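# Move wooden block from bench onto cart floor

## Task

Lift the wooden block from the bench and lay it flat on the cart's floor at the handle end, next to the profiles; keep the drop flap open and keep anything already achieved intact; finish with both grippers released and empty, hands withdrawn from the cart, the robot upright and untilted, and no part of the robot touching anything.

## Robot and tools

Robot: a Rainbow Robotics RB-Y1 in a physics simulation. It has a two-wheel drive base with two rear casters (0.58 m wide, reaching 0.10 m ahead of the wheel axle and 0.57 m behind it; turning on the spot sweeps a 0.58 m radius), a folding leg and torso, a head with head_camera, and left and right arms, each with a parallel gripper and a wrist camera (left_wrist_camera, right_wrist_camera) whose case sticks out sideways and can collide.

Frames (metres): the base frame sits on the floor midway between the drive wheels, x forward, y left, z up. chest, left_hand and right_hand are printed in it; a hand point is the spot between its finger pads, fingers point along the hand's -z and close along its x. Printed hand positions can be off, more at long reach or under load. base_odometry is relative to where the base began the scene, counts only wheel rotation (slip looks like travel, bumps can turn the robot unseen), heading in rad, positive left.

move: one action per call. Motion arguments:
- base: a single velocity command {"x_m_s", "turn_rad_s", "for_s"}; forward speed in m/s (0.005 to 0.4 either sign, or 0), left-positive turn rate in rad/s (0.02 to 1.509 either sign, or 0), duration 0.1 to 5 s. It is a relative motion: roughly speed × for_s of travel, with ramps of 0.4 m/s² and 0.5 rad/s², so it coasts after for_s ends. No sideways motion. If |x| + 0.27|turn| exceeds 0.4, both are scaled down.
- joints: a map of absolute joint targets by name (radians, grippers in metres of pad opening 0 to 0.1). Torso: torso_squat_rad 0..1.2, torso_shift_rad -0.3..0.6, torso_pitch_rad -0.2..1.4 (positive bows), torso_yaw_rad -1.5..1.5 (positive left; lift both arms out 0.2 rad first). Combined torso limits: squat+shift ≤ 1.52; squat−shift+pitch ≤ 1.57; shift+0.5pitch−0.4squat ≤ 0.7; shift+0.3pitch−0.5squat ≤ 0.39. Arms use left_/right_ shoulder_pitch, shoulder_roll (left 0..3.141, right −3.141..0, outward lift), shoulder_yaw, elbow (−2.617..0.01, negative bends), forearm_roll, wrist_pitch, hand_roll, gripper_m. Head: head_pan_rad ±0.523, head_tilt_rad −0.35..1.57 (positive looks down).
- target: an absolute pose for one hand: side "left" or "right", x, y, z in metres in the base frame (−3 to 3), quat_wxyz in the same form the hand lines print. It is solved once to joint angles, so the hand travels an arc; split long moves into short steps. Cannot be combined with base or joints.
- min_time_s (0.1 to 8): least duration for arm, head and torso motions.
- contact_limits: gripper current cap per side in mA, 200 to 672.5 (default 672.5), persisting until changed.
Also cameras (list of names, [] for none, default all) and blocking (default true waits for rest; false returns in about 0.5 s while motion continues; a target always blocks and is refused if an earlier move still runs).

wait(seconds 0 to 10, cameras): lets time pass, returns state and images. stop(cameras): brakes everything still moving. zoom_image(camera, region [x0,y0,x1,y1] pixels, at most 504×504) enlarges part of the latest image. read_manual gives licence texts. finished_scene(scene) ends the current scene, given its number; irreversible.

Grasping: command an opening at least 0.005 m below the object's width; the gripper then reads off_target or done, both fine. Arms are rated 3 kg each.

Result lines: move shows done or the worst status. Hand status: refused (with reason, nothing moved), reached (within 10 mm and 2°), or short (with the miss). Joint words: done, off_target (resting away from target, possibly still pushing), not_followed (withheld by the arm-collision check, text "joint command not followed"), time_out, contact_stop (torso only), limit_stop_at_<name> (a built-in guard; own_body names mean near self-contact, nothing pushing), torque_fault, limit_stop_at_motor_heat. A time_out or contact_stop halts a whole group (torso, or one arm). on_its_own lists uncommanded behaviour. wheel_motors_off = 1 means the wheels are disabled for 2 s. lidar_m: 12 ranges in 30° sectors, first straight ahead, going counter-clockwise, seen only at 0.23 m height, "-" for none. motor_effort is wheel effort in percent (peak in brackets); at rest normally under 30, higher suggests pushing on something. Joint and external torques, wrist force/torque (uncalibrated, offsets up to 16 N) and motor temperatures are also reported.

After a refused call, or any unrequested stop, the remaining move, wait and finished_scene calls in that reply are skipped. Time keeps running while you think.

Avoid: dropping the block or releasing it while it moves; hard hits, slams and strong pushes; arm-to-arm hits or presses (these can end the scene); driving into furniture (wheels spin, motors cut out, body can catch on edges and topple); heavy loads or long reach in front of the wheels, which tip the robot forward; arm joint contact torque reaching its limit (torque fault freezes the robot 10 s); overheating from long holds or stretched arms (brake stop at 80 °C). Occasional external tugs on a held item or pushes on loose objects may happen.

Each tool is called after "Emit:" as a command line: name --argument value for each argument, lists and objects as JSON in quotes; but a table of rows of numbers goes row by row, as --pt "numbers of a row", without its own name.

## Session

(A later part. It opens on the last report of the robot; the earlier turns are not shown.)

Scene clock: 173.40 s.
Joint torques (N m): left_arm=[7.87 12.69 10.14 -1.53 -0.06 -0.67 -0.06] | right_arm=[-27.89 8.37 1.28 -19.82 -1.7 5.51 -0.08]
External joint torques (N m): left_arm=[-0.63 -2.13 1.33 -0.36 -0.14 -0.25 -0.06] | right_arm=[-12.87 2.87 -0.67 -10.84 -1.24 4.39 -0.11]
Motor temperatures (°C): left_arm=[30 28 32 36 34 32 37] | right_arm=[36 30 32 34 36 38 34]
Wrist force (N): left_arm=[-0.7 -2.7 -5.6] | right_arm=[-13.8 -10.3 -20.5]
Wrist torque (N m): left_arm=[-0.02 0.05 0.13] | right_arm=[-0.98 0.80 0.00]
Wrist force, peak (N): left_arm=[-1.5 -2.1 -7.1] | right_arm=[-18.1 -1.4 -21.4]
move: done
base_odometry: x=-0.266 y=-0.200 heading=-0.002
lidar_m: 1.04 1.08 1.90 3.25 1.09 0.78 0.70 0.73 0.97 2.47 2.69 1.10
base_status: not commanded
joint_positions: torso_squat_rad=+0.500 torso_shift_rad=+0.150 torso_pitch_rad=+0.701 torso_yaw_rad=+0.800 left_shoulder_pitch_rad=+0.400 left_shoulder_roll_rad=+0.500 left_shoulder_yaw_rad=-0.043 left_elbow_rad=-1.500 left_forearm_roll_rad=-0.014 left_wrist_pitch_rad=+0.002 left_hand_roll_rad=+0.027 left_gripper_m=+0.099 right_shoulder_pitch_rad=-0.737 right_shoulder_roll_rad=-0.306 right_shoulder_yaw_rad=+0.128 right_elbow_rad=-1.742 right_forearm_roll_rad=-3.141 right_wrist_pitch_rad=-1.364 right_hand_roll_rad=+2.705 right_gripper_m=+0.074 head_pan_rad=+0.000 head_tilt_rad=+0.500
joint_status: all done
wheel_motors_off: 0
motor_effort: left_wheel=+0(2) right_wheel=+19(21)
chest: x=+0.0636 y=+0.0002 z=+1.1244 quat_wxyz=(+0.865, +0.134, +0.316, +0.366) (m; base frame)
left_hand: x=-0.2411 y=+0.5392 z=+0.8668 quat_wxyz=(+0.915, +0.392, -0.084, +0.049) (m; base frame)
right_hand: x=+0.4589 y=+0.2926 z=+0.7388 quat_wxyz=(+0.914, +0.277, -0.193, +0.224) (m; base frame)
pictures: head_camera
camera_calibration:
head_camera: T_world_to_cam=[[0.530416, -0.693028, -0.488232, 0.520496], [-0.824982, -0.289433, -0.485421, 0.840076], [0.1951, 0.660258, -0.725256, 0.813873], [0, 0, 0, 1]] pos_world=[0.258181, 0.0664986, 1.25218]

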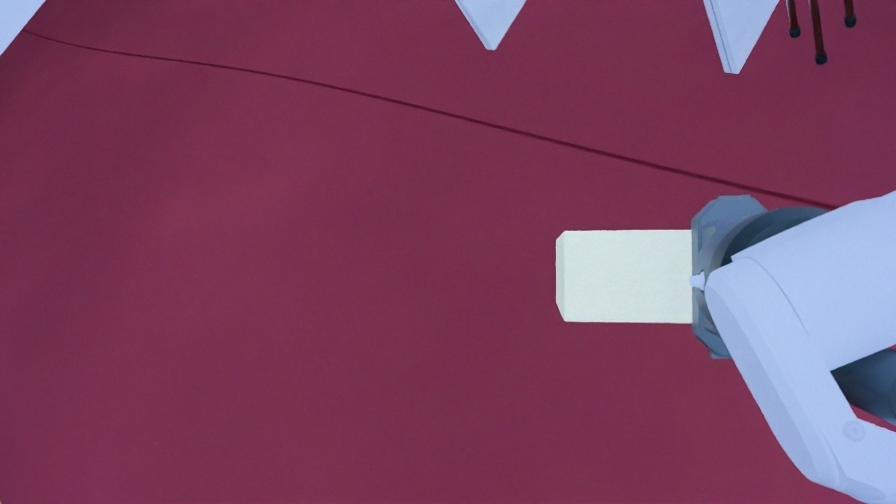

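Emit:
move --target '{"side": "right", "x": 0.44, "y": -0.04, "z": 0.78, "quat_wxyz": [0.6533, 0.2706, -0.2706, 0.6533]}' --min_time_s 4 --cameras '["head_camera"]'

Scene clock: 183.83 s.
Joint torques (N m): left_arm=[7.7 12.68 10.03 -1.47 0.04 -0.64 -0.1] | right_arm=[-7.57 15.27 -11.5 -8.38 -0.37 4.07 -0.16]
External joint torques (N m): left_arm=[-0.79 -2.14 1.21 -0.29 -0.04 -0.22 -0.1] | right_arm=[-5.2 3.03 -5.86 -5.56 -0.32 3.48 -0.2]
Motor temperatures (°C): left_arm=[30 28 32 35 34 32 37] | right_arm=[36 30 32 34 36 38 34]
Wrist force (N): left_arm=[-0.8 -2.9 -5.9] | right_arm=[-22.0 -0.5 -18.3]
Wrist torque (N m): left_arm=[-0.05 0.05 0.10] | right_arm=[-0.36 1.19 0.08]
Wrist force, peak (N): left_arm=[-0.5 -3.8 -6.4] | right_arm=[-16.0 -9.5 -23.0]
move: done
base_odometry: x=-0.266 y=-0.200 heading=-0.001
lidar_m: 1.05 1.06 1.90 3.27 1.09 0.78 0.70 0.74 0.96 2.47 2.69 1.09
base_status: not commanded
joint_positions: torso_squat_rad=+0.500 torso_shift_rad=+0.150 torso_pitch_rad=+0.701 torso_yaw_rad=+0.800 left_shoulder_pitch_rad=+0.400 left_shoulder_roll_rad=+0.500 left_shoulder_yaw_rad=-0.043 left_elbow_rad=-1.500 left_forearm_roll_rad=-0.014 left_wrist_pitch_rad=+0.002 left_hand_roll_rad=+0.027 left_gripper_m=+0.099 right_shoulder_pitch_rad=+2.150 right_shoulder_roll_rad=-1.402 right_shoulder_yaw_rad=-1.701 right_elbow_rad=-2.394 right_forearm_roll_rad=-3.141 right_wrist_pitch_rad=+0.040 right_hand_roll_rad=+2.170 right_gripper_m=+0.074 head_pan_rad=+0.000 head_tilt_rad=+0.500
joint_status: all done
wheel_motors_off: 0
motor_effort: left_wheel=-2(2) right_wheel=+17(19)
chest: x=+0.0636 y=+0.0001 z=+1.1244 quat_wxyz=(+0.865, +0.134, +0.316, +0.366) (m; base frame)
left_hand: x=-0.2412 y=+0.5392 z=+0.8669 quat_wxyz=(+0.915, +0.392, -0.084, +0.049) (m; base frame)
right_hand: x=+0.4393 y=-0.0400 z=+0.7790 quat_wxyz=(+0.653, +0.271, -0.275, +0.651) (m; base frame)
right_hand_status: reached (checked arc, planned for 4.0 s): 1 mm and 0.6 deg off.
pictures: head_camera
camera_calibration:
head_camera: T_world_to_cam=[[0.530475, -0.692835, -0.488443, 0.520698], [-0.824959, -0.289362, -0.485502, 0.840104], [0.195036, 0.660492, -0.72506, 0.813727], [0, 0, 0, 1]] pos_world=[0.258129, 0.0663915, 1.2522]

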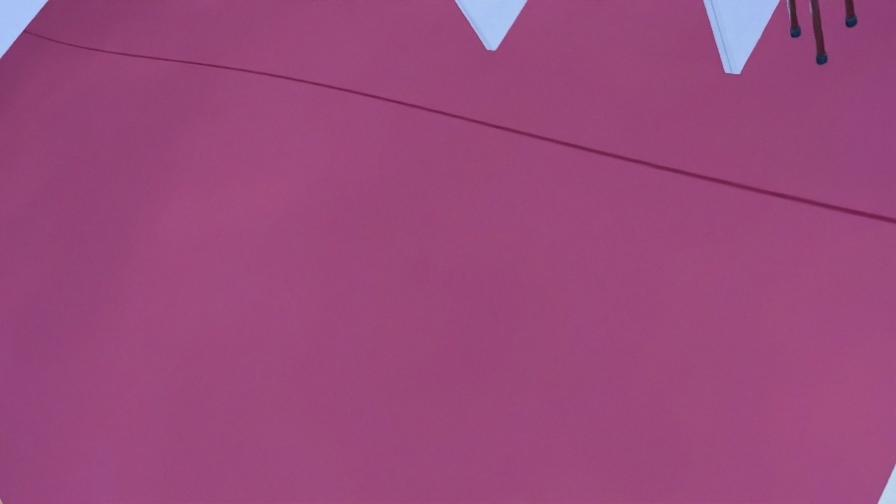

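Emit:
move --target '{"side": "right", "x": 0.44, "y": -0.04, "z": 0.70, "quat_wxyz": [0.5792, 0.4056, -0.4056, 0.5792]}' --min_time_s 3 --cameras '[]'

Emit:
move --joints '{"head_pan_rad": -0.52, "head_tilt_rad": 0.3}' --cameras '["head_camera"]'

Scene clock: 188.53 s.
Joint torques (N m): left_arm=[7.77 12.42 10.06 -1.22 -0.06 -0.62 -0.09] | right_arm=[-6.81 -6.15 -9.48 -12.25 -2.69 7.21 -0.05]
External joint torques (N m): left_arm=[-0.72 -2.4 1.25 -0.04 -0.14 -0.2 -0.09] | right_arm=[-7.28 -2.29 -3.77 -7.95 -2.1 5.72 -0.1]
Motor temperatures (°C): left_arm=[30 28 32 35 34 32 37] | right_arm=[36 30 32 34 36 38 34]
Wrist force (N): left_arm=[0.1 -2.9 -5.7] | right_arm=[-26.0 0.6 -9.1]
Wrist torque (N m): left_arm=[0.00 0.17 0.14] | right_arm=[-0.19 1.56 0.06]
Wrist force, peak (N): left_arm=[-0.2 -3.8 -6.3] | right_arm=[-28.0 -0.4 -8.9]
move: done
base_odometry: x=-0.266 y=-0.200 heading=-0.001
lidar_m: 1.04 1.08 1.90 3.25 1.09 0.79 0.69 0.72 0.97 2.47 2.70 1.10
base_status: not commanded
joint_positions: torso_squat_rad=+0.500 torso_shift_rad=+0.150 torso_pitch_rad=+0.701 torso_yaw_rad=+0.800 left_shoulder_pitch_rad=+0.400 left_shoulder_roll_rad=+0.500 left_shoulder_yaw_rad=-0.043 left_elbow_rad=-1.500 left_forearm_roll_rad=-0.014 left_wrist_pitch_rad=+0.002 left_hand_roll_rad=+0.027 left_gripper_m=+0.099 right_shoulder_pitch_rad=+0.818 right_shoulder_roll_rad=-1.458 right_shoulder_yaw_rad=-0.374 right_elbow_rad=-1.794 right_forearm_roll_rad=-3.140 right_wrist_pitch_rad=+0.609 right_hand_roll_rad=+2.576 right_gripper_m=+0.074 head_pan_rad=+0.000 head_tilt_rad=+0.500
joint_status: all done
wheel_motors_off: 0
motor_effort: left_wheel=-2(3) right_wheel=+17(18)
chest: x=+0.0636 y=+0.0001 z=+1.1244 quat_wxyz=(+0.865, +0.134, +0.316, +0.366) (m; base frame)
left_hand: x=-0.2412 y=+0.5392 z=+0.8669 quat_wxyz=(+0.915, +0.392, -0.084, +0.049) (m; base frame)
right_hand: x=+0.4393 y=-0.0410 z=+0.6984 quat_wxyz=(+0.582, +0.403, -0.403, +0.580) (m; base frame)
right_hand_status: reached (checked arc, planned for 3.0 s): 2 mm and 0.5 deg off.
pictures: none
No camera images: "cameras" was empty.

Scene clock: 189.53 s.
Joint torques (N m): left_arm=[7.67 12.77 9.96 -1.37 0.11 -0.74 0.01] | right_arm=[-6.75 -6.14 -9.59 -12.1 -2.74 7.3 -0.08]
External joint torques (N m): left_arm=[-0.82 -2.06 1.14 -0.2 0.03 -0.32 0.01] | right_arm=[-7.22 -2.27 -3.88 -7.8 -2.15 5.8 -0.13]
Motor temperatures (°C): left_arm=[30 28 32 35 34 32 37] | right_arm=[36 30 32 34 36 38 34]
Wrist force (N): left_arm=[-0.1 -3.4 -6.0] | right_arm=[-26.9 1.0 -8.6]
Wrist torque (N m): left_arm=[0.05 0.15 0.12] | right_arm=[-0.20 1.53 0.09]
Wrist force, peak (N): left_arm=[-0.4 -3.3 -6.2] | right_arm=[-27.2 0.9 -9.0]
move: done
base_odometry: x=-0.266 y=-0.200 heading=-0.001
lidar_m: 1.04 1.08 1.91 3.25 1.08 0.77 0.70 0.72 0.98 2.47 2.70 1.09
base_status: not commanded
joint_positions: torso_squat_rad=+0.500 torso_shift_rad=+0.150 torso_pitch_rad=+0.701 torso_yaw_rad=+0.800 left_shoulder_pitch_rad=+0.400 left_shoulder_roll_rad=+0.500 left_shoulder_yaw_rad=-0.043 left_elbow_rad=-1.500 left_forearm_roll_rad=-0.014 left_wrist_pitch_rad=+0.002 left_hand_roll_rad=+0.027 left_gripper_m=+0.099 right_shoulder_pitch_rad=+0.818 right_shoulder_roll_rad=-1.458 right_shoulder_yaw_rad=-0.374 right_elbow_rad=-1.794 right_forearm_roll_rad=-3.140 right_wrist_pitch_rad=+0.609 right_hand_roll_rad=+2.576 right_gripper_m=+0.074 head_pan_rad=-0.520 head_tilt_rad=+0.300
joint_status: all done
wheel_motors_off: 0
motor_effort: left_wheel=-2(3) right_wheel=+18(18)
chest: x=+0.0636 y=+0.0001 z=+1.1244 quat_wxyz=(+0.865, +0.134, +0.316, +0.366) (m; base frame)
left_hand: x=-0.2412 y=+0.5392 z=+0.8669 quat_wxyz=(+0.915, +0.392, -0.084, +0.049) (m; base frame)
right_hand: x=+0.4393 y=-0.0410 z=+0.6984 quat_wxyz=(+0.582, +0.403, -0.403, +0.580) (m; base frame)
pictures: head_camera
camera_calibration:
head_camera: T_world_to_cam=[[0.200174, -0.957523, -0.207558, 0.236404], [-0.808039, -0.041539, -0.587662, 0.962187], [0.554078, 0.28535, -0.782031, 0.818528], [0, 0, 0, 1]] pos_world=[0.276634, 0.032763, 1.25462]

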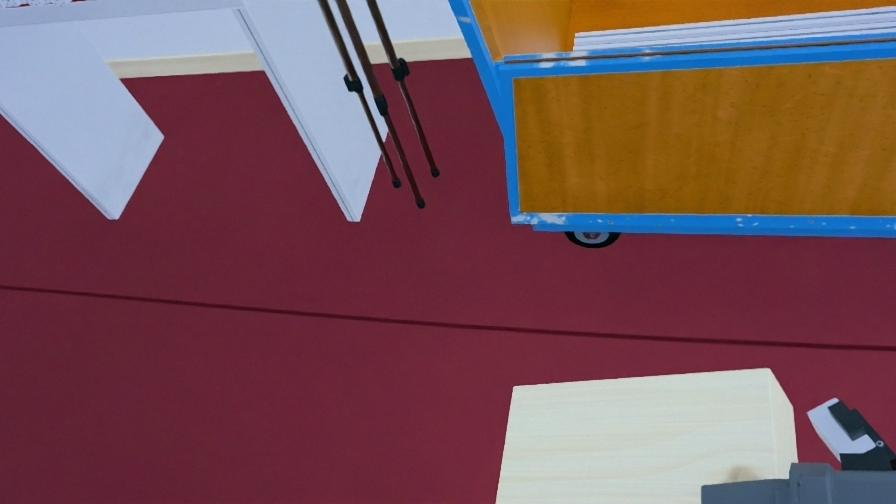

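Emit:
move --target '{"side": "right", "x": 0.44, "y": -0.04, "z": 0.80, "quat_wxyz": [0.5792, 0.4056, -0.4056, 0.5792]}' --min_time_s 3 --cameras '[]'

Emit:
move --base '{"x_m_s": 0.2, "for_s": 3.0}' --joints '{"head_tilt_rad": 0.5}' --cameras '["head_camera", "right_wrist_camera"]'

Scene clock: 197.30 s.
Joint torques (N m): left_arm=[7.55 12.88 9.89 -1.39 0.09 -0.62 -0.01] | right_arm=[-2.97 4.66 -13.03 -12.63 -3.43 5.41 -0.42]
External joint torques (N m): left_arm=[-0.95 -1.95 1.08 -0.21 0.02 -0.2 -0.01] | right_arm=[-4.53 1.97 -6.44 -8.32 -2.73 4.27 -0.47]
Motor temperatures (°C): left_arm=[31 28 32 35 34 32 37] | right_arm=[35 30 32 34 36 38 34]
Wrist force (N): left_arm=[0.1 -3.0 -5.9] | right_arm=[-26.7 0.7 -8.5]
Wrist torque (N m): left_arm=[-0.03 0.15 0.09] | right_arm=[-0.16 1.52 0.10]
Wrist force, peak (N): left_arm=[0.0 -3.6 -6.7] | right_arm=[-27.3 0.2 -9.4]
move: done
base_odometry: x=-0.266 y=-0.200 heading=-0.001
lidar_m: 1.04 1.10 1.89 3.26 1.09 0.79 0.70 0.73 0.98 2.48 2.69 1.09
base_status: not commanded
joint_positions: torso_squat_rad=+0.500 torso_shift_rad=+0.150 torso_pitch_rad=+0.701 torso_yaw_rad=+0.800 left_shoulder_pitch_rad=+0.400 left_shoulder_roll_rad=+0.500 left_shoulder_yaw_rad=-0.043 left_elbow_rad=-1.500 left_forearm_roll_rad=-0.014 left_wrist_pitch_rad=+0.002 left_hand_roll_rad=+0.027 left_gripper_m=+0.099 right_shoulder_pitch_rad=+1.267 right_shoulder_roll_rad=-1.319 right_shoulder_yaw_rad=-0.951 right_elbow_rad=-2.151 right_forearm_roll_rad=-2.992 right_wrist_pitch_rad=+0.531 right_hand_roll_rad=+2.277 right_gripper_m=+0.074 head_pan_rad=-0.520 head_tilt_rad=+0.300
joint_status: all done
wheel_motors_off: 0
motor_effort: left_wheel=-2(3) right_wheel=+15(19)
chest: x=+0.0636 y=+0.0001 z=+1.1244 quat_wxyz=(+0.865, +0.134, +0.316, +0.366) (m; base frame)
left_hand: x=-0.2412 y=+0.5392 z=+0.8669 quat_wxyz=(+0.915, +0.392, -0.084, +0.049) (m; base frame)
right_hand: x=+0.4400 y=-0.0408 z=+0.7987 quat_wxyz=(+0.580, +0.405, -0.405, +0.579) (m; base frame)
right_hand_status: reached (checked arc, planned for 3.0 s): 2 mm and 0.1 deg off.
pictures: none
No camera images: "cameras" was empty.

Scene clock: 201.20 s.
Joint torques (N m): left_arm=[7.92 12.69 9.87 -0.93 0.05 -0.62 -0.04] | right_arm=[-3.32 4.06 -11.58 -12.58 -3.53 6 -0.43]
External joint torques (N m): left_arm=[-0.57 -2.13 1.05 0.24 -0.03 -0.2 -0.04] | right_arm=[-4.88 1.36 -4.99 -8.26 -2.84 4.86 -0.48]
Motor temperatures (°C): left_arm=[31 28 32 35 34 32 37] | right_arm=[35 30 32 33 36 38 34]
Wrist force (N): left_arm=[-0.3 -3.6 -6.0] | right_arm=[-26.8 0.1 -8.8]
Wrist torque (N m): left_arm=[0.08 0.15 0.10] | right_arm=[-0.17 1.55 0.10]
Wrist force, peak (N): left_arm=[0.3 -3.5 -6.4] | right_arm=[-28.0 0.2 -9.4]
move: done
base_odometry: x=+0.334 y=-0.201 heading=-0.001
lidar_m: 0.44 0.45 0.96 4.32 1.98 1.41 1.30 1.34 1.81 4.54 0.66 0.46
base_status: done (sent for 3 of 3 s)
joint_positions: torso_squat_rad=+0.500 torso_shift_rad=+0.150 torso_pitch_rad=+0.701 torso_yaw_rad=+0.800 left_shoulder_pitch_rad=+0.400 left_shoulder_roll_rad=+0.500 left_shoulder_yaw_rad=-0.043 left_elbow_rad=-1.500 left_forearm_roll_rad=-0.014 left_wrist_pitch_rad=+0.002 left_hand_roll_rad=+0.027 left_gripper_m=+0.099 right_shoulder_pitch_rad=+1.267 right_shoulder_roll_rad=-1.319 right_shoulder_yaw_rad=-0.951 right_elbow_rad=-2.151 right_forearm_roll_rad=-2.992 right_wrist_pitch_rad=+0.531 right_hand_roll_rad=+2.277 right_gripper_m=+0.074 head_pan_rad=-0.520 head_tilt_rad=+0.500
joint_status: all done
wheel_motors_off: 0
motor_effort: left_wheel=+3(30) right_wheel=-2(44)
chest: x=+0.0636 y=+0.0001 z=+1.1244 quat_wxyz=(+0.865, +0.134, +0.316, +0.366) (m; base frame)
left_hand: x=-0.2411 y=+0.5392 z=+0.8669 quat_wxyz=(+0.915, +0.392, -0.084, +0.049) (m; base frame)
right_hand: x=+0.4401 y=-0.0408 z=+0.7987 quat_wxyz=(+0.580, +0.405, -0.405, +0.579) (m; base frame)
pictures: head_camera, right_wrist_camera
camera_calibration:
head_camera: T_world_to_cam=[[0.194636, -0.959215, -0.204995, 0.234317], [-0.902778, -0.093462, -0.419829, 0.769684], [0.383547, 0.266778, -0.88415, 0.983064], [0, 0, 0, 1]] pos_world=[0.272196, 0.0344361, 1.24035]
right_wrist_camera: T_world_to_cam=[[0.028198, -0.318676, -0.947444, 0.730098], [-0.861976, -0.487697, 0.138384, 0.275982], [-0.506165, 0.812771, -0.288443, 0.558454], [0, 0, 0, 1]] pos_world=[0.499972, -0.086635, 0.814618]

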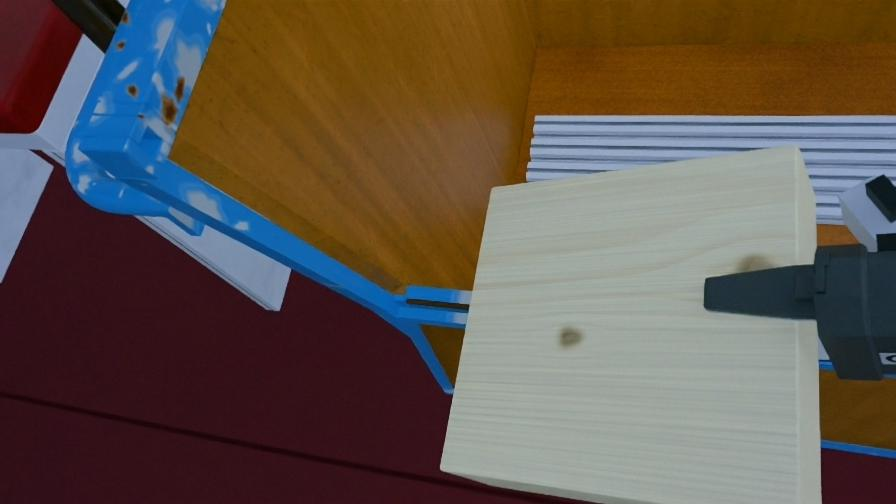

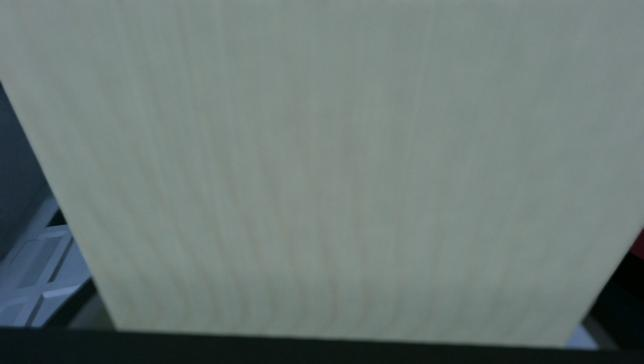

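Emit:
move --base '{"x_m_s": 0.1, "for_s": 1.46}' --cameras '["head_camera"]'

Emit:
move --target '{"side": "right", "x": 0.49, "y": -0.04, "z": 0.75, "quat_wxyz": [0.5792, 0.4056, -0.4056, 0.5792]}' --min_time_s 3 --cameras '["head_camera"]'

Scene clock: 212.93 s.
Joint torques (N m): left_arm=[8.14 12.67 10.17 -0.98 -0.04 -0.69 0.05] | right_arm=[-3.78 4.04 -11.45 -12.38 -3.69 5.71 -0.52]
External joint torques (N m): left_arm=[-0.35 -2.16 1.35 0.19 -0.11 -0.28 0.06] | right_arm=[-5.34 1.35 -4.86 -8.08 -3 4.56 -0.57]
Motor temperatures (°C): left_arm=[31 28 32 35 34 32 37] | right_arm=[35 30 32 33 36 38 34]
Wrist force (N): left_arm=[-0.4 -3.3 -5.4] | right_arm=[-26.8 1.3 -8.3]
Wrist torque (N m): left_arm=[0.02 0.11 0.13] | right_arm=[-0.25 1.55 0.12]
Wrist force, peak (N): left_arm=[-0.6 -3.0 -6.6] | right_arm=[-28.0 -1.0 -8.9]
move: done
base_odometry: x=+0.481 y=-0.201 heading=-0.001
lidar_m: 0.29 0.31 0.82 3.81 2.19 1.55 1.44 1.50 2.02 4.99 0.44 0.31
base_status: done (sent for 1.47 of 1.47 s)
joint_positions: torso_squat_rad=+0.500 torso_shift_rad=+0.150 torso_pitch_rad=+0.701 torso_yaw_rad=+0.800 left_shoulder_pitch_rad=+0.400 left_shoulder_roll_rad=+0.500 left_shoulder_yaw_rad=-0.043 left_elbow_rad=-1.500 left_forearm_roll_rad=-0.014 left_wrist_pitch_rad=+0.002 left_hand_roll_rad=+0.027 left_gripper_m=+0.099 right_shoulder_pitch_rad=+1.267 right_shoulder_roll_rad=-1.319 right_shoulder_yaw_rad=-0.951 right_elbow_rad=-2.151 right_forearm_roll_rad=-2.992 right_wrist_pitch_rad=+0.530 right_hand_roll_rad=+2.277 right_gripper_m=+0.074 head_pan_rad=-0.520 head_tilt_rad=+0.500
joint_status: not commanded
wheel_motors_off: 0
motor_effort: left_wheel=+1(27) right_wheel=-4(21)
chest: x=+0.0636 y=+0.0001 z=+1.1244 quat_wxyz=(+0.865, +0.134, +0.316, +0.366) (m; base frame)
left_hand: x=-0.2411 y=+0.5392 z=+0.8669 quat_wxyz=(+0.915, +0.392, -0.084, +0.049) (m; base frame)
right_hand: x=+0.4401 y=-0.0408 z=+0.7987 quat_wxyz=(+0.580, +0.405, -0.405, +0.579) (m; base frame)
pictures: head_camera
camera_calibration:
head_camera: T_world_to_cam=[[0.194625, -0.959216, -0.205003, 0.234318], [-0.902803, -0.0934643, -0.419775, 0.769654], [0.383494, 0.266776, -0.884173, 0.983069], [0, 0, 0, 1]] pos_world=[0.272241, 0.0344371, 1.24032]

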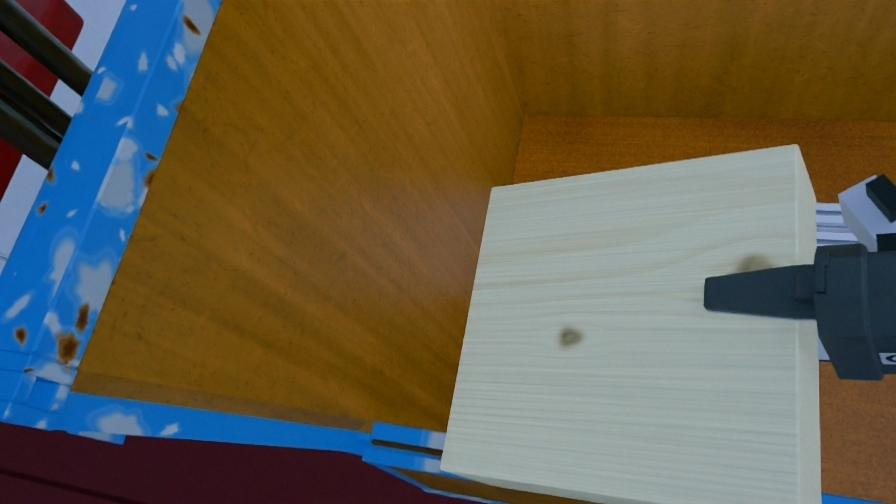

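Scene clock: 216.27 s.
Joint torques (N m): left_arm=[7.8 12.67 10.01 -1.04 -0.02 -0.65 0.07] | right_arm=[-9.3 -2.17 -11.59 -9.45 -4.16 6.33 0.07]
External joint torques (N m): left_arm=[-0.7 -2.16 1.19 0.13 -0.1 -0.23 0.07] | right_arm=[-8.29 -1.64 -4.38 -6.09 -3.41 5.06 0.02]
Motor temperatures (°C): left_arm=[31 28 32 35 34 32 37] | right_arm=[35 30 32 33 36 38 34]
Wrist force (N): left_arm=[0.1 -2.9 -5.8] | right_arm=[-26.8 1.0 -9.4]
Wrist torque (N m): left_arm=[0.00 0.17 0.12] | right_arm=[-0.26 1.51 0.09]
Wrist force, peak (N): left_arm=[-0.5 -3.7 -7.1] | right_arm=[-27.4 0.7 -9.3]
move: done
base_odometry: x=+0.481 y=-0.201 heading=-0.001
lidar_m: 0.29 0.31 0.81 3.82 2.19 1.57 1.45 1.47 2.01 4.99 0.45 0.30
base_status: not commanded
joint_positions: torso_squat_rad=+0.500 torso_shift_rad=+0.150 torso_pitch_rad=+0.701 torso_yaw_rad=+0.800 left_shoulder_pitch_rad=+0.400 left_shoulder_roll_rad=+0.500 left_shoulder_yaw_rad=-0.043 left_elbow_rad=-1.500 left_forearm_roll_rad=-0.014 left_wrist_pitch_rad=+0.002 left_hand_roll_rad=+0.027 left_gripper_m=+0.099 right_shoulder_pitch_rad=+1.075 right_shoulder_roll_rad=-1.515 right_shoulder_yaw_rad=-0.758 right_elbow_rad=-1.827 right_forearm_roll_rad=-3.113 right_wrist_pitch_rad=+0.638 right_hand_roll_rad=+2.371 right_gripper_m=+0.074 head_pan_rad=-0.520 head_tilt_rad=+0.500
joint_status: all done
wheel_motors_off: 0
motor_effort: left_wheel=+2(3) right_wheel=-6(6)
chest: x=+0.0636 y=+0.0001 z=+1.1244 quat_wxyz=(+0.865, +0.134, +0.316, +0.366) (m; base frame)
left_hand: x=-0.2411 y=+0.5392 z=+0.8669 quat_wxyz=(+0.915, +0.392, -0.084, +0.049) (m; base frame)
right_hand: x=+0.4898 y=-0.0413 z=+0.7486 quat_wxyz=(+0.581, +0.404, -0.404, +0.580) (m; base frame)
right_hand_status: reached (checked arc, planned for 3.0 s): 2 mm and 0.4 deg off.
pictures: head_camera
camera_calibration:
head_camera: T_world_to_cam=[[0.194626, -0.959216, -0.205003, 0.234318], [-0.902801, -0.0934644, -0.419779, 0.769656], [0.383498, 0.266776, -0.884172, 0.983069], [0, 0, 0, 1]] pos_world=[0.272236, 0.0344371, 1.24032]

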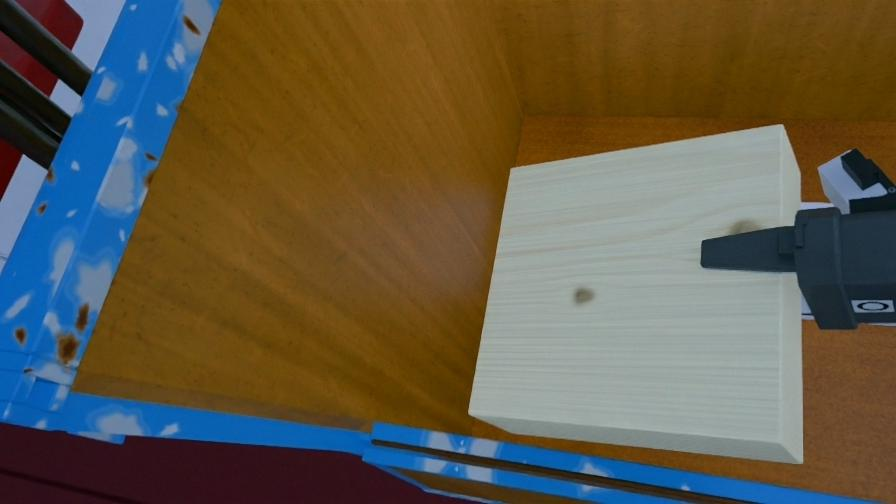

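Emit:
move --target '{"side": "right", "x": 0.494, "y": -0.04, "z": 0.68, "quat_wxyz": [0.5792, 0.4056, -0.4056, 0.5792]}' --min_time_s 3 --cameras '["head_camera"]'

Scene clock: 226.97 s.
Joint torques (N m): left_arm=[7.87 12.68 10.2 -1.01 0 -0.67 0] | right_arm=[-10.11 -12.2 -10.8 -9.57 -4.02 7.04 0.06]
External joint torques (N m): left_arm=[-0.62 -2.15 1.38 0.16 -0.08 -0.25 0] | right_arm=[-8.28 -3.51 -4.34 -6.44 -3.28 5.63 0.01]
Motor temperatures (°C): left_arm=[31 28 32 35 34 32 37] | right_arm=[34 30 32 32 36 38 34]
Wrist force (N): left_arm=[0.1 -2.7 -5.4] | right_arm=[-26.9 1.1 -9.2]
Wrist torque (N m): left_arm=[-0.06 0.19 0.11] | right_arm=[-0.19 1.50 0.08]
Wrist force, peak (N): left_arm=[-0.3 -3.9 -6.5] | right_arm=[-27.5 0.8 -9.3]
move: done
base_odometry: x=+0.481 y=-0.201 heading=-0.001
lidar_m: 0.29 0.32 0.81 3.82 2.18 1.56 1.46 1.50 2.02 5.00 0.45 0.32
base_status: not commanded
joint_positions: torso_squat_rad=+0.500 torso_shift_rad=+0.150 torso_pitch_rad=+0.701 torso_yaw_rad=+0.800 left_shoulder_pitch_rad=+0.400 left_shoulder_roll_rad=+0.500 left_shoulder_yaw_rad=-0.043 left_elbow_rad=-1.500 left_forearm_roll_rad=-0.014 left_wrist_pitch_rad=+0.002 left_hand_roll_rad=+0.027 left_gripper_m=+0.099 right_shoulder_pitch_rad=+0.535 right_shoulder_roll_rad=-1.553 right_shoulder_yaw_rad=-0.172 right_elbow_rad=-1.535 right_forearm_roll_rad=-3.140 right_wrist_pitch_rad=+0.729 right_hand_roll_rad=+2.493 right_gripper_m=+0.074 head_pan_rad=-0.520 head_tilt_rad=+0.500
joint_status: all done
wheel_motors_off: 0
motor_effort: left_wheel=+2(2) right_wheel=-1(5)
chest: x=+0.0636 y=+0.0001 z=+1.1244 quat_wxyz=(+0.865, +0.134, +0.316, +0.366) (m; base frame)
left_hand: x=-0.2411 y=+0.5392 z=+0.8669 quat_wxyz=(+0.915, +0.392, -0.084, +0.049) (m; base frame)
right_hand: x=+0.4929 y=-0.0409 z=+0.6785 quat_wxyz=(+0.582, +0.402, -0.403, +0.580) (m; base frame)
right_hand_status: reached (checked arc, planned for 3.0 s): 2 mm and 0.6 deg off.
pictures: head_camera
camera_calibration:
head_camera: T_world_to_cam=[[0.194627, -0.959216, -0.205002, 0.234317], [-0.902799, -0.0934645, -0.419784, 0.76966], [0.383503, 0.266777, -0.88417, 0.983068], [0, 0, 0, 1]] pos_world=[0.272235, 0.0344371, 1.24032]

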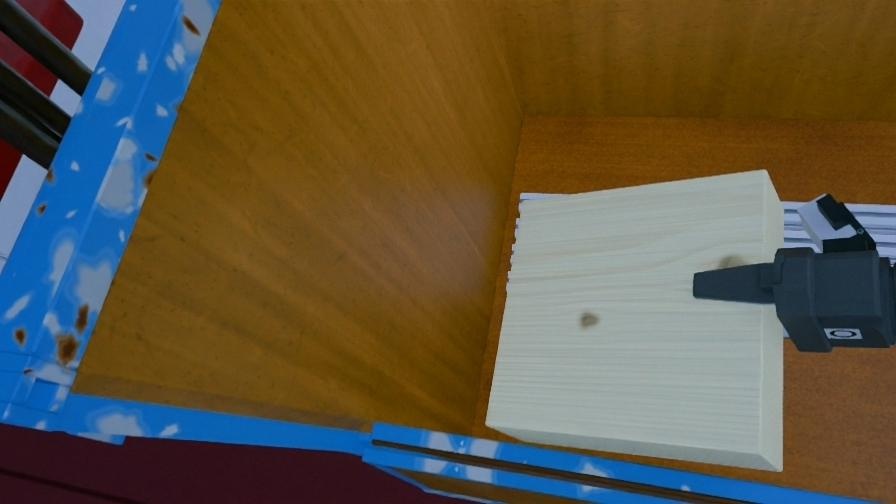

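Emit:
move --joints '{"torso_squat_rad": 0.75, "torso_shift_rad": 0.18}' --min_time_s 3 --cameras '["head_camera"]'

Scene clock: 234.40 s.
Joint torques (N m): left_arm=[7.86 12.64 9.94 -0.98 0.01 -0.72 -0.05] | right_arm=[-10.09 -11.8 -11.26 -9.54 -3.92 7.04 -0.09]
External joint torques (N m): left_arm=[-0.63 -2.19 1.13 0.2 -0.07 -0.3 -0.05] | right_arm=[-8.26 -3.11 -4.8 -6.41 -3.18 5.63 -0.14]
Motor temperatures (°C): left_arm=[31 28 32 35 34 32 37] | right_arm=[34 30 32 32 36 38 34]
Wrist force (N): left_arm=[-0.8 -2.7 -5.9] | right_arm=[-26.7 0.7 -9.4]
Wrist torque (N m): left_arm=[-0.07 0.10 0.05] | right_arm=[-0.22 1.51 0.11]
Wrist force, peak (N): left_arm=[-0.1 -3.8 -6.5] | right_arm=[-27.3 0.8 -9.6]
move: done
base_odometry: x=+0.481 y=-0.201 heading=-0.001
lidar_m: 0.29 0.31 0.81 3.80 2.18 1.56 1.44 1.50 1.99 4.98 0.44 0.31
base_status: not commanded
joint_positions: torso_squat_rad=+0.750 torso_shift_rad=+0.180 torso_pitch_rad=+0.701 torso_yaw_rad=+0.800 left_shoulder_pitch_rad=+0.400 left_shoulder_roll_rad=+0.500 left_shoulder_yaw_rad=-0.043 left_elbow_rad=-1.500 left_forearm_roll_rad=-0.014 left_wrist_pitch_rad=+0.002 left_hand_roll_rad=+0.027 left_gripper_m=+0.099 right_shoulder_pitch_rad=+0.535 right_shoulder_roll_rad=-1.553 right_shoulder_yaw_rad=-0.172 right_elbow_rad=-1.535 right_forearm_roll_rad=-3.140 right_wrist_pitch_rad=+0.729 right_hand_roll_rad=+2.493 right_gripper_m=+0.074 head_pan_rad=-0.520 head_tilt_rad=+0.500
joint_status: all done
wheel_motors_off: 0
motor_effort: left_wheel=+3(4) right_wheel=-2(6)
chest: x=+0.0634 y=+0.0001 z=+1.0209 quat_wxyz=(+0.865, +0.134, +0.316, +0.366) (m; base frame)
left_hand: x=-0.2412 y=+0.5392 z=+0.7634 quat_wxyz=(+0.915, +0.392, -0.085, +0.049) (m; base frame)
right_hand: x=+0.4928 y=-0.0409 z=+0.5751 quat_wxyz=(+0.582, +0.402, -0.403, +0.580) (m; base frame)
pictures: head_camera
camera_calibration:
head_camera: T_world_to_cam=[[0.19466, -0.959216, -0.20497, 0.213107], [-0.902731, -0.0934645, -0.41993, 0.726182], [0.383646, 0.266777, -0.884108, 0.89162], [0, 0, 0, 1]] pos_world=[0.271998, 0.0344246, 1.13691]

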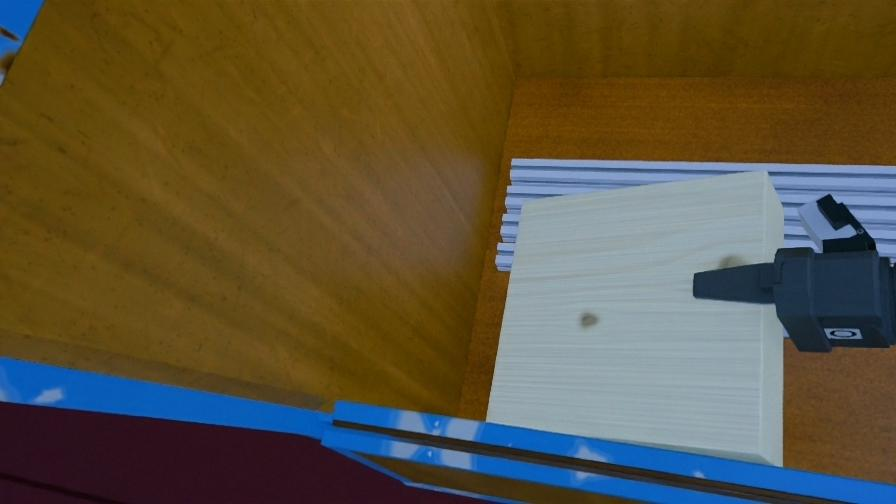

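Emit:
zoom_image --camera "head_camera" --region '[440, 140, 896, 480]'

Scaled by 1.105 from the camera's 896x504 image, which has a finer 1280x720 frame.

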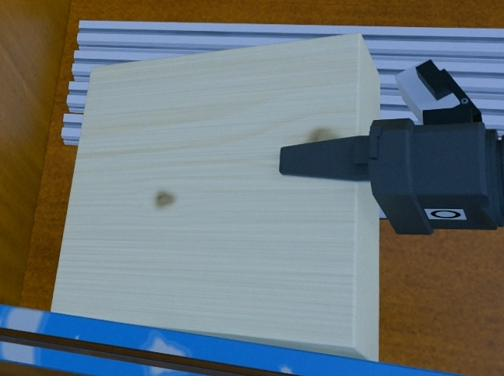

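Emit:
move --joints '{"torso_squat_rad": 0.93, "torso_shift_rad": 0.224}' --min_time_s 3 --cameras '["head_camera"]'

Scene clock: 243.70 s.
Joint torques (N m): left_arm=[7.68 12.71 9.98 -1.04 0.01 -0.66 0] | right_arm=[-6.84 -10.73 -10 -10.78 -2.63 7.11 0.08]
External joint torques (N m): left_arm=[-0.81 -2.11 1.16 0.14 -0.07 -0.25 0] | right_arm=[-4.99 -2.02 -3.53 -7.65 -1.89 5.7 0.03]
Motor temperatures (°C): left_arm=[31 28 32 35 34 32 37] | right_arm=[34 30 32 32 36 38 34]
Wrist force (N): left_arm=[-0.5 -2.9 -5.4] | right_arm=[-23.4 -7.7 -7.8]
Wrist torque (N m): left_arm=[-0.06 0.10 0.08] | right_arm=[-0.06 1.55 0.03]
Wrist force, peak (N): left_arm=[-1.0 -3.5 -6.7] | right_arm=[-27.1 0.8 -9.5]
move: done
base_odometry: x=+0.481 y=-0.201 heading=-0.001
lidar_m: 0.29 0.32 0.82 3.80 2.19 1.57 1.45 1.49 1.99 4.99 0.44 0.31
base_status: not commanded
joint_positions: torso_squat_rad=+0.930 torso_shift_rad=+0.224 torso_pitch_rad=+0.701 torso_yaw_rad=+0.800 left_shoulder_pitch_rad=+0.400 left_shoulder_roll_rad=+0.500 left_shoulder_yaw_rad=-0.043 left_elbow_rad=-1.500 left_forearm_roll_rad=-0.014 left_wrist_pitch_rad=+0.002 left_hand_roll_rad=+0.027 left_gripper_m=+0.099 right_shoulder_pitch_rad=+0.534 right_shoulder_roll_rad=-1.554 right_shoulder_yaw_rad=-0.173 right_elbow_rad=-1.535 right_forearm_roll_rad=-3.141 right_wrist_pitch_rad=+0.729 right_hand_roll_rad=+2.493 right_gripper_m=+0.074 head_pan_rad=-0.520 head_tilt_rad=+0.500
joint_status: all done
wheel_motors_off: 0
motor_effort: left_wheel=+3(3) right_wheel=-5(5)
chest: x=+0.0646 y=+0.0001 z=+0.9251 quat_wxyz=(+0.865, +0.134, +0.316, +0.366) (m; base frame)
left_hand: x=-0.2400 y=+0.5392 z=+0.6675 quat_wxyz=(+0.915, +0.392, -0.085, +0.049) (m; base frame)
right_hand: x=+0.4945 y=-0.0408 z=+0.4796 quat_wxyz=(+0.582, +0.402, -0.404, +0.580) (m; base frame)
pictures: head_camera
camera_calibration:
head_camera: T_world_to_cam=[[0.194701, -0.959216, -0.204932, 0.193186], [-0.902648, -0.0934644, -0.420109, 0.687157], [0.383821, 0.266777, -0.884031, 0.806363], [0, 0, 0, 1]] pos_world=[0.273148, 0.0344131, 1.04112]

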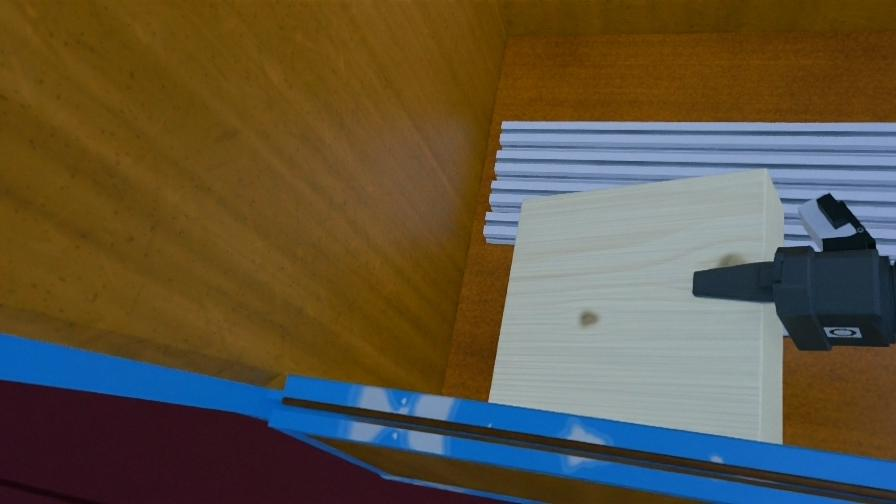

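Emit:
wait --seconds 0.3 --cameras '["head_camera"]'

Emit:
zoom_image --camera "head_camera" --region '[440, 200, 896, 504]'

Scene clock: 247.33 s.
Joint torques (N m): left_arm=[7.9 12.57 9.91 -0.96 -0.03 -0.61 0.02] | right_arm=[-6.9 -10.72 -10.44 -10.74 -2.63 7.17 0.1]
External joint torques (N m): left_arm=[-0.59 -2.25 1.1 0.22 -0.11 -0.19 0.02] | right_arm=[-5.05 -2.01 -3.97 -7.61 -1.89 5.76 0.05]
Motor temperatures (°C): left_arm=[31 28 32 35 34 32 37] | right_arm=[34 30 32 32 36 39 34]
Wrist force (N): left_arm=[-0.4 -3.2 -6.2] | right_arm=[-23.7 -7.6 -7.7]
Wrist torque (N m): left_arm=[-0.03 0.13 0.08] | right_arm=[-0.10 1.53 0.03]
Wrist force, peak (N): left_arm=[-0.5 -3.0 -6.8] | right_arm=[-24.3 -7.4 -8.1]
base_odometry: x=+0.481 y=-0.201 heading=-0.001
lidar_m: 0.29 0.31 0.82 3.79 2.18 1.56 1.45 1.50 2.02 5.01 0.45 0.31
base_status: not commanded
joint_positions: torso_squat_rad=+0.930 torso_shift_rad=+0.224 torso_pitch_rad=+0.701 torso_yaw_rad=+0.800 left_shoulder_pitch_rad=+0.400 left_shoulder_roll_rad=+0.500 left_shoulder_yaw_rad=-0.043 left_elbow_rad=-1.500 left_forearm_roll_rad=-0.014 left_wrist_pitch_rad=+0.002 left_hand_roll_rad=+0.027 left_gripper_m=+0.099 right_shoulder_pitch_rad=+0.534 right_shoulder_roll_rad=-1.554 right_shoulder_yaw_rad=-0.173 right_elbow_rad=-1.535 right_forearm_roll_rad=-3.141 right_wrist_pitch_rad=+0.729 right_hand_roll_rad=+2.493 right_gripper_m=+0.074 head_pan_rad=-0.520 head_tilt_rad=+0.500
joint_status: all done
wheel_motors_off: 0
motor_effort: left_wheel=+2(3) right_wheel=-5(5)
chest: x=+0.0646 y=+0.0001 z=+0.9251 quat_wxyz=(+0.865, +0.134, +0.316, +0.366) (m; base frame)
left_hand: x=-0.2400 y=+0.5392 z=+0.6675 quat_wxyz=(+0.915, +0.392, -0.085, +0.049) (m; base frame)
right_hand: x=+0.4945 y=-0.0408 z=+0.4796 quat_wxyz=(+0.582, +0.402, -0.404, +0.580) (m; base frame)
wait: 0.30 s; at rest from the start
pictures: head_camera
camera_calibration:
head_camera: T_world_to_cam=[[0.194701, -0.959216, -0.204932, 0.193186], [-0.902648, -0.0934646, -0.420109, 0.687157], [0.383821, 0.266777, -0.884032, 0.806363], [0, 0, 0, 1]] pos_world=[0.273148, 0.0344132, 1.04112]

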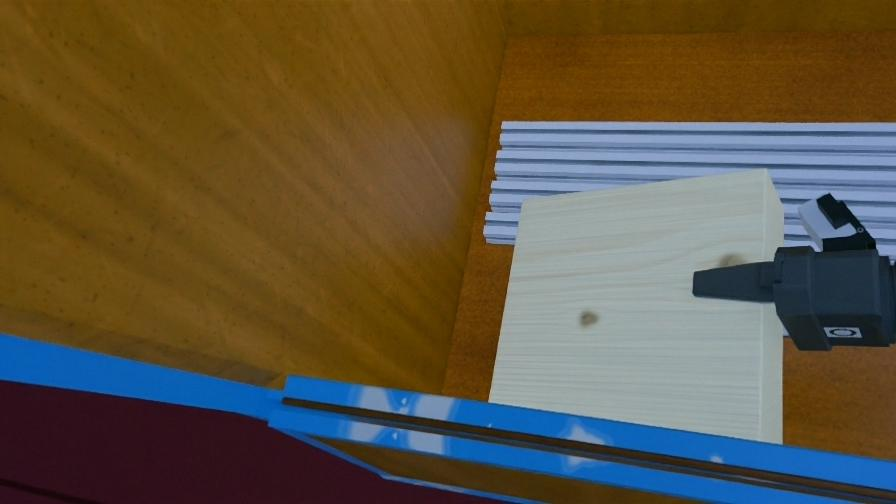

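Scaled by 1.105 from the camera's 896x504 image, which has a finer 1280x720 frame.

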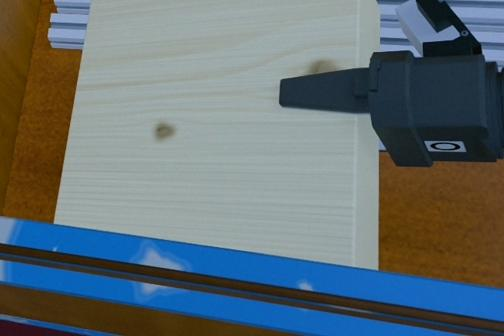

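Emit:
move --target '{"side": "right", "x": 0.507, "y": -0.04, "z": 0.478, "quat_wxyz": [0.5792, 0.4056, -0.4056, 0.5792]}' --min_time_s 2 --cameras '["head_camera"]'

Scene clock: 253.10 s.
Joint torques (N m): left_arm=[7.49 12.52 10.36 -1.02 0.06 -0.6 -0.11] | right_arm=[-11.04 -13.79 -11.27 -8.92 -3.68 6.99 -0.48]
External joint torques (N m): left_arm=[-1 -2.3 1.55 0.16 -0.01 -0.19 -0.11] | right_arm=[-8.67 -3.67 -4.7 -6.09 -2.89 5.6 -0.53]
Motor temperatures (°C): left_arm=[31 28 32 35 34 32 37] | right_arm=[34 30 32 32 36 39 34]
Wrist force (N): left_arm=[-0.2 -3.4 -5.9] | right_arm=[-26.8 0.9 -9.2]
Wrist torque (N m): left_arm=[0.02 0.13 0.06] | right_arm=[-0.21 1.53 0.12]
Wrist force, peak (N): left_arm=[-0.7 -3.3 -6.5] | right_arm=[-27.0 -4.4 -10.4]
move: done
base_odometry: x=+0.481 y=-0.201 heading=-0.001
lidar_m: 0.29 0.31 0.82 3.80 2.17 1.57 1.45 1.50 2.01 5.01 0.45 0.31
base_status: not commanded
joint_positions: torso_squat_rad=+0.930 torso_shift_rad=+0.224 torso_pitch_rad=+0.701 torso_yaw_rad=+0.800 left_shoulder_pitch_rad=+0.400 left_shoulder_roll_rad=+0.500 left_shoulder_yaw_rad=-0.043 left_elbow_rad=-1.500 left_forearm_roll_rad=-0.014 left_wrist_pitch_rad=+0.002 left_hand_roll_rad=+0.027 left_gripper_m=+0.099 right_shoulder_pitch_rad=+0.444 right_shoulder_roll_rad=-1.570 right_shoulder_yaw_rad=-0.102 right_elbow_rad=-1.466 right_forearm_roll_rad=-3.138 right_wrist_pitch_rad=+0.770 right_hand_roll_rad=+2.473 right_gripper_m=+0.074 head_pan_rad=-0.520 head_tilt_rad=+0.500
joint_status: all done
wheel_motors_off: 0
motor_effort: left_wheel=+2(3) right_wheel=-3(5)
chest: x=+0.0646 y=+0.0001 z=+0.9250 quat_wxyz=(+0.865, +0.134, +0.316, +0.366) (m; base frame)
left_hand: x=-0.2400 y=+0.5392 z=+0.6676 quat_wxyz=(+0.915, +0.392, -0.085, +0.049) (m; base frame)
right_hand: x=+0.5063 y=-0.0413 z=+0.4763 quat_wxyz=(+0.581, +0.404, -0.404, +0.579) (m; base frame)
right_hand_status: reached (checked arc, planned for 2.0 s): 2 mm and 0.3 deg off.
pictures: head_camera
camera_calibration:
head_camera: T_world_to_cam=[[0.194667, -0.959216, -0.204964, 0.193202], [-0.902718, -0.0934645, -0.419959, 0.68705], [0.383674, 0.266777, -0.884095, 0.806383], [0, 0, 0, 1]] pos_world=[0.273214, 0.0344131, 1.04105]

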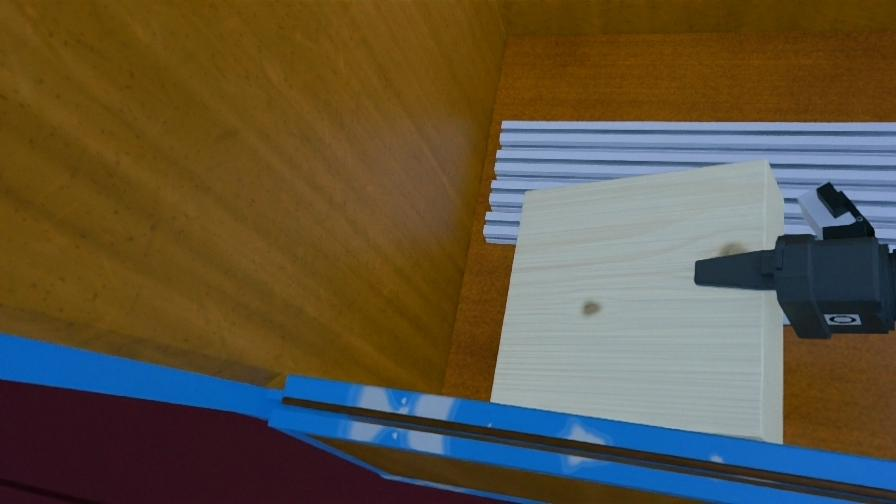

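Emit:
move --target '{"side": "right", "x": 0.501, "y": -0.04, "z": 0.45, "quat_wxyz": [0.5792, 0.4056, -0.4056, 0.5792]}' --min_time_s 2 --cameras '[]'

Emit:
move --joints '{"torso_squat_rad": 0.98, "torso_shift_rad": 0.239}' --min_time_s 2 --cameras '["head_camera"]'

Scene clock: 257.83 s.
Joint torques (N m): left_arm=[8 12.68 9.79 -1.04 0 -0.68 0.03] | right_arm=[-10.99 -11.79 -10.84 -9.19 -3.8 7.09 -0.01]
External joint torques (N m): left_arm=[-0.5 -2.14 0.98 0.14 -0.08 -0.26 0.03] | right_arm=[-8.7 0.08 -4.7 -6.29 -3.01 5.69 -0.06]
Motor temperatures (°C): left_arm=[31 28 32 35 34 32 37] | right_arm=[34 30 32 32 36 39 34]
Wrist force (N): left_arm=[-0.7 -2.4 -5.0] | right_arm=[-26.6 1.1 -9.4]
Wrist torque (N m): left_arm=[-0.10 0.10 0.06] | right_arm=[-0.26 1.51 0.13]
Wrist force, peak (N): left_arm=[-0.5 -3.5 -6.8] | right_arm=[-27.4 0.7 -9.2]
move: done
base_odometry: x=+0.481 y=-0.201 heading=-0.001
lidar_m: 0.28 0.30 0.82 3.80 2.17 1.55 1.44 1.49 2.00 5.00 0.44 0.31
base_status: not commanded
joint_positions: torso_squat_rad=+0.930 torso_shift_rad=+0.224 torso_pitch_rad=+0.701 torso_yaw_rad=+0.800 left_shoulder_pitch_rad=+0.400 left_shoulder_roll_rad=+0.500 left_shoulder_yaw_rad=-0.043 left_elbow_rad=-1.500 left_forearm_roll_rad=-0.014 left_wrist_pitch_rad=+0.002 left_hand_roll_rad=+0.027 left_gripper_m=+0.099 right_shoulder_pitch_rad=+0.255 right_shoulder_roll_rad=-1.510 right_shoulder_yaw_rad=+0.073 right_elbow_rad=-1.360 right_forearm_roll_rad=-3.085 right_wrist_pitch_rad=+0.799 right_hand_roll_rad=+2.485 right_gripper_m=+0.074 head_pan_rad=-0.520 head_tilt_rad=+0.500
joint_status: all done
wheel_motors_off: 0
motor_effort: left_wheel=+2(3) right_wheel=-4(5)
chest: x=+0.0646 y=+0.0001 z=+0.9250 quat_wxyz=(+0.865, +0.134, +0.316, +0.366) (m; base frame)
left_hand: x=-0.2400 y=+0.5392 z=+0.6676 quat_wxyz=(+0.915, +0.392, -0.085, +0.049) (m; base frame)
right_hand: x=+0.4999 y=-0.0409 z=+0.4488 quat_wxyz=(+0.583, +0.402, -0.403, +0.580) (m; base frame)
right_hand_status: reached (checked arc, planned for 2.0 s): 2 mm and 0.7 deg off.
pictures: none
No camera images: "cameras" was empty.

Scene clock: 260.13 s.
Joint torques (N m): left_arm=[8.07 12.53 10.1 -1.07 -0.01 -0.61 0.01] | right_arm=[-10.9 -12.09 -10.45 -9.09 -3.85 6.95 0.11]
External joint torques (N m): left_arm=[-0.42 -2.29 1.28 0.1 -0.09 -0.19 0.01] | right_arm=[-8.62 -0.21 -4.3 -6.18 -3.05 5.55 0.06]
Motor temperatures (°C): left_arm=[31 28 32 35 34 32 37] | right_arm=[34 30 32 32 36 39 34]
Wrist force (N): left_arm=[-0.6 -2.3 -6.2] | right_arm=[-26.8 1.3 -9.4]
Wrist torque (N m): left_arm=[-0.14 0.12 0.08] | right_arm=[-0.25 1.48 0.12]
Wrist force, peak (N): left_arm=[-0.7 -4.0 -6.2] | right_arm=[-27.0 1.0 -9.7]
move: done
base_odometry: x=+0.481 y=-0.201 heading=-0.001
lidar_m: 0.29 0.30 0.81 3.79 2.18 1.55 1.45 1.50 2.01 5.01 0.44 0.31
base_status: not commanded
joint_positions: torso_squat_rad=+0.980 torso_shift_rad=+0.239 torso_pitch_rad=+0.701 torso_yaw_rad=+0.800 left_shoulder_pitch_rad=+0.400 left_shoulder_roll_rad=+0.500 left_shoulder_yaw_rad=-0.043 left_elbow_rad=-1.500 left_forearm_roll_rad=-0.014 left_wrist_pitch_rad=+0.002 left_hand_roll_rad=+0.027 left_gripper_m=+0.099 right_shoulder_pitch_rad=+0.254 right_shoulder_roll_rad=-1.510 right_shoulder_yaw_rad=+0.073 right_elbow_rad=-1.360 right_forearm_roll_rad=-3.085 right_wrist_pitch_rad=+0.799 right_hand_roll_rad=+2.485 right_gripper_m=+0.074 head_pan_rad=-0.520 head_tilt_rad=+0.500
joint_status: all done
wheel_motors_off: 0
motor_effort: left_wheel=+2(3) right_wheel=-4(5)
chest: x=+0.0640 y=+0.0001 z=+0.8959 quat_wxyz=(+0.865, +0.134, +0.316, +0.366) (m; base frame)
left_hand: x=-0.2407 y=+0.5392 z=+0.6384 quat_wxyz=(+0.915, +0.392, -0.085, +0.049) (m; base frame)
right_hand: x=+0.4992 y=-0.0409 z=+0.4196 quat_wxyz=(+0.583, +0.402, -0.403, +0.580) (m; base frame)
pictures: head_camera
camera_calibration:
head_camera: T_world_to_cam=[[0.194664, -0.959216, -0.204966, 0.187345], [-0.902722, -0.0934644, -0.419949, 0.674189], [0.383664, 0.266777, -0.884099, 0.780831], [0, 0, 0, 1]] pos_world=[0.272558, 0.0344096, 1.01186]

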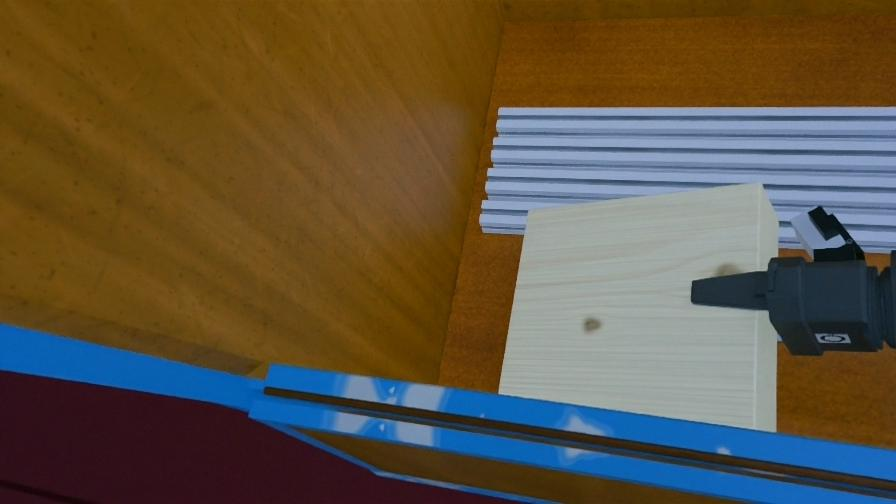

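Emit:
move --joints '{"torso_squat_rad": 1.01, "torso_shift_rad": 0.249}' --min_time_s 2 --cameras '["head_camera"]'

Emit:
zoom_image --camera "head_camera" --region '[420, 80, 896, 440]'

Scene clock: 263.53 s.
Joint torques (N m): left_arm=[7.7 12.74 10.13 -0.94 -0.1 -0.68 -0.01] | right_arm=[-10.69 -12.02 -10.53 -9.27 -3.85 6.97 0.09]
External joint torques (N m): left_arm=[-0.79 -2.09 1.32 0.24 -0.18 -0.27 -0.01] | right_arm=[-8.41 -0.14 -4.38 -6.36 -3.06 5.57 0.05]
Motor temperatures (°C): left_arm=[31 28 32 35 34 32 37] | right_arm=[34 30 32 32 36 39 34]
Wrist force (N): left_arm=[-0.2 -3.1 -5.5] | right_arm=[-27.1 1.6 -9.4]
Wrist torque (N m): left_arm=[-0.03 0.15 0.08] | right_arm=[-0.28 1.49 0.13]
Wrist force, peak (N): left_arm=[0.1 -3.7 -6.8] | right_arm=[-27.2 1.2 -9.9]
move: done
base_odometry: x=+0.481 y=-0.201 heading=-0.001
lidar_m: 0.30 0.31 0.81 3.79 2.19 1.56 1.45 1.49 1.98 4.99 0.44 0.30
base_status: not commanded
joint_positions: torso_squat_rad=+1.010 torso_shift_rad=+0.249 torso_pitch_rad=+0.701 torso_yaw_rad=+0.800 left_shoulder_pitch_rad=+0.400 left_shoulder_roll_rad=+0.500 left_shoulder_yaw_rad=-0.043 left_elbow_rad=-1.500 left_forearm_roll_rad=-0.014 left_wrist_pitch_rad=+0.002 left_hand_roll_rad=+0.027 left_gripper_m=+0.099 right_shoulder_pitch_rad=+0.254 right_shoulder_roll_rad=-1.510 right_shoulder_yaw_rad=+0.073 right_elbow_rad=-1.360 right_forearm_roll_rad=-3.085 right_wrist_pitch_rad=+0.799 right_hand_roll_rad=+2.485 right_gripper_m=+0.074 head_pan_rad=-0.520 head_tilt_rad=+0.500
joint_status: all done
wheel_motors_off: 0
motor_effort: left_wheel=+2(3) right_wheel=-3(5)
chest: x=+0.0634 y=+0.0001 z=+0.8778 quat_wxyz=(+0.865, +0.134, +0.316, +0.366) (m; base frame)
left_hand: x=-0.2412 y=+0.5392 z=+0.6204 quat_wxyz=(+0.915, +0.392, -0.085, +0.049) (m; base frame)
right_hand: x=+0.4986 y=-0.0409 z=+0.4016 quat_wxyz=(+0.583, +0.402, -0.403, +0.580) (m; base frame)
pictures: head_camera
camera_calibration:
head_camera: T_world_to_cam=[[0.194666, -0.959216, -0.204965, 0.183761], [-0.902719, -0.0934644, -0.419956, 0.666121], [0.383671, 0.266777, -0.884096, 0.765124], [0, 0, 0, 1]] pos_world=[0.271992, 0.0344074, 0.993849]

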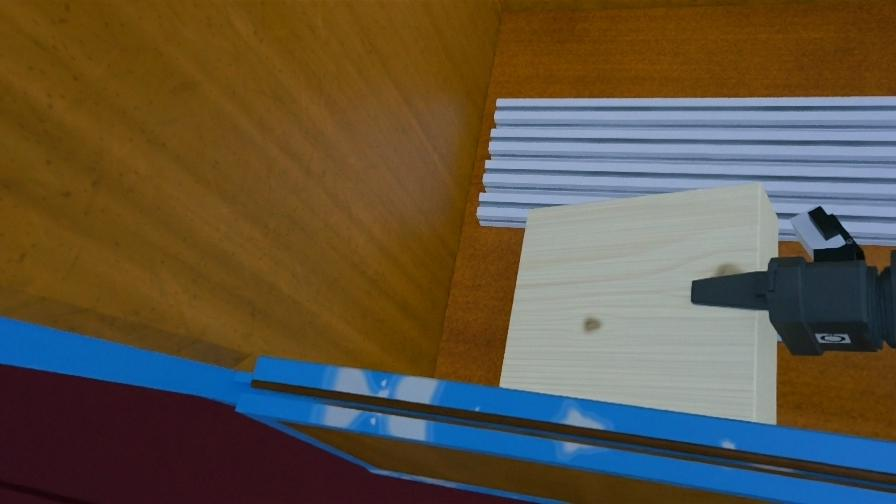

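Scaled by 1.059 from the camera's 896x504 image, which has a finer 1280x720 frame.

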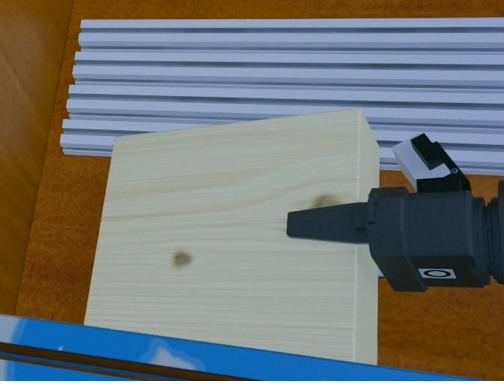

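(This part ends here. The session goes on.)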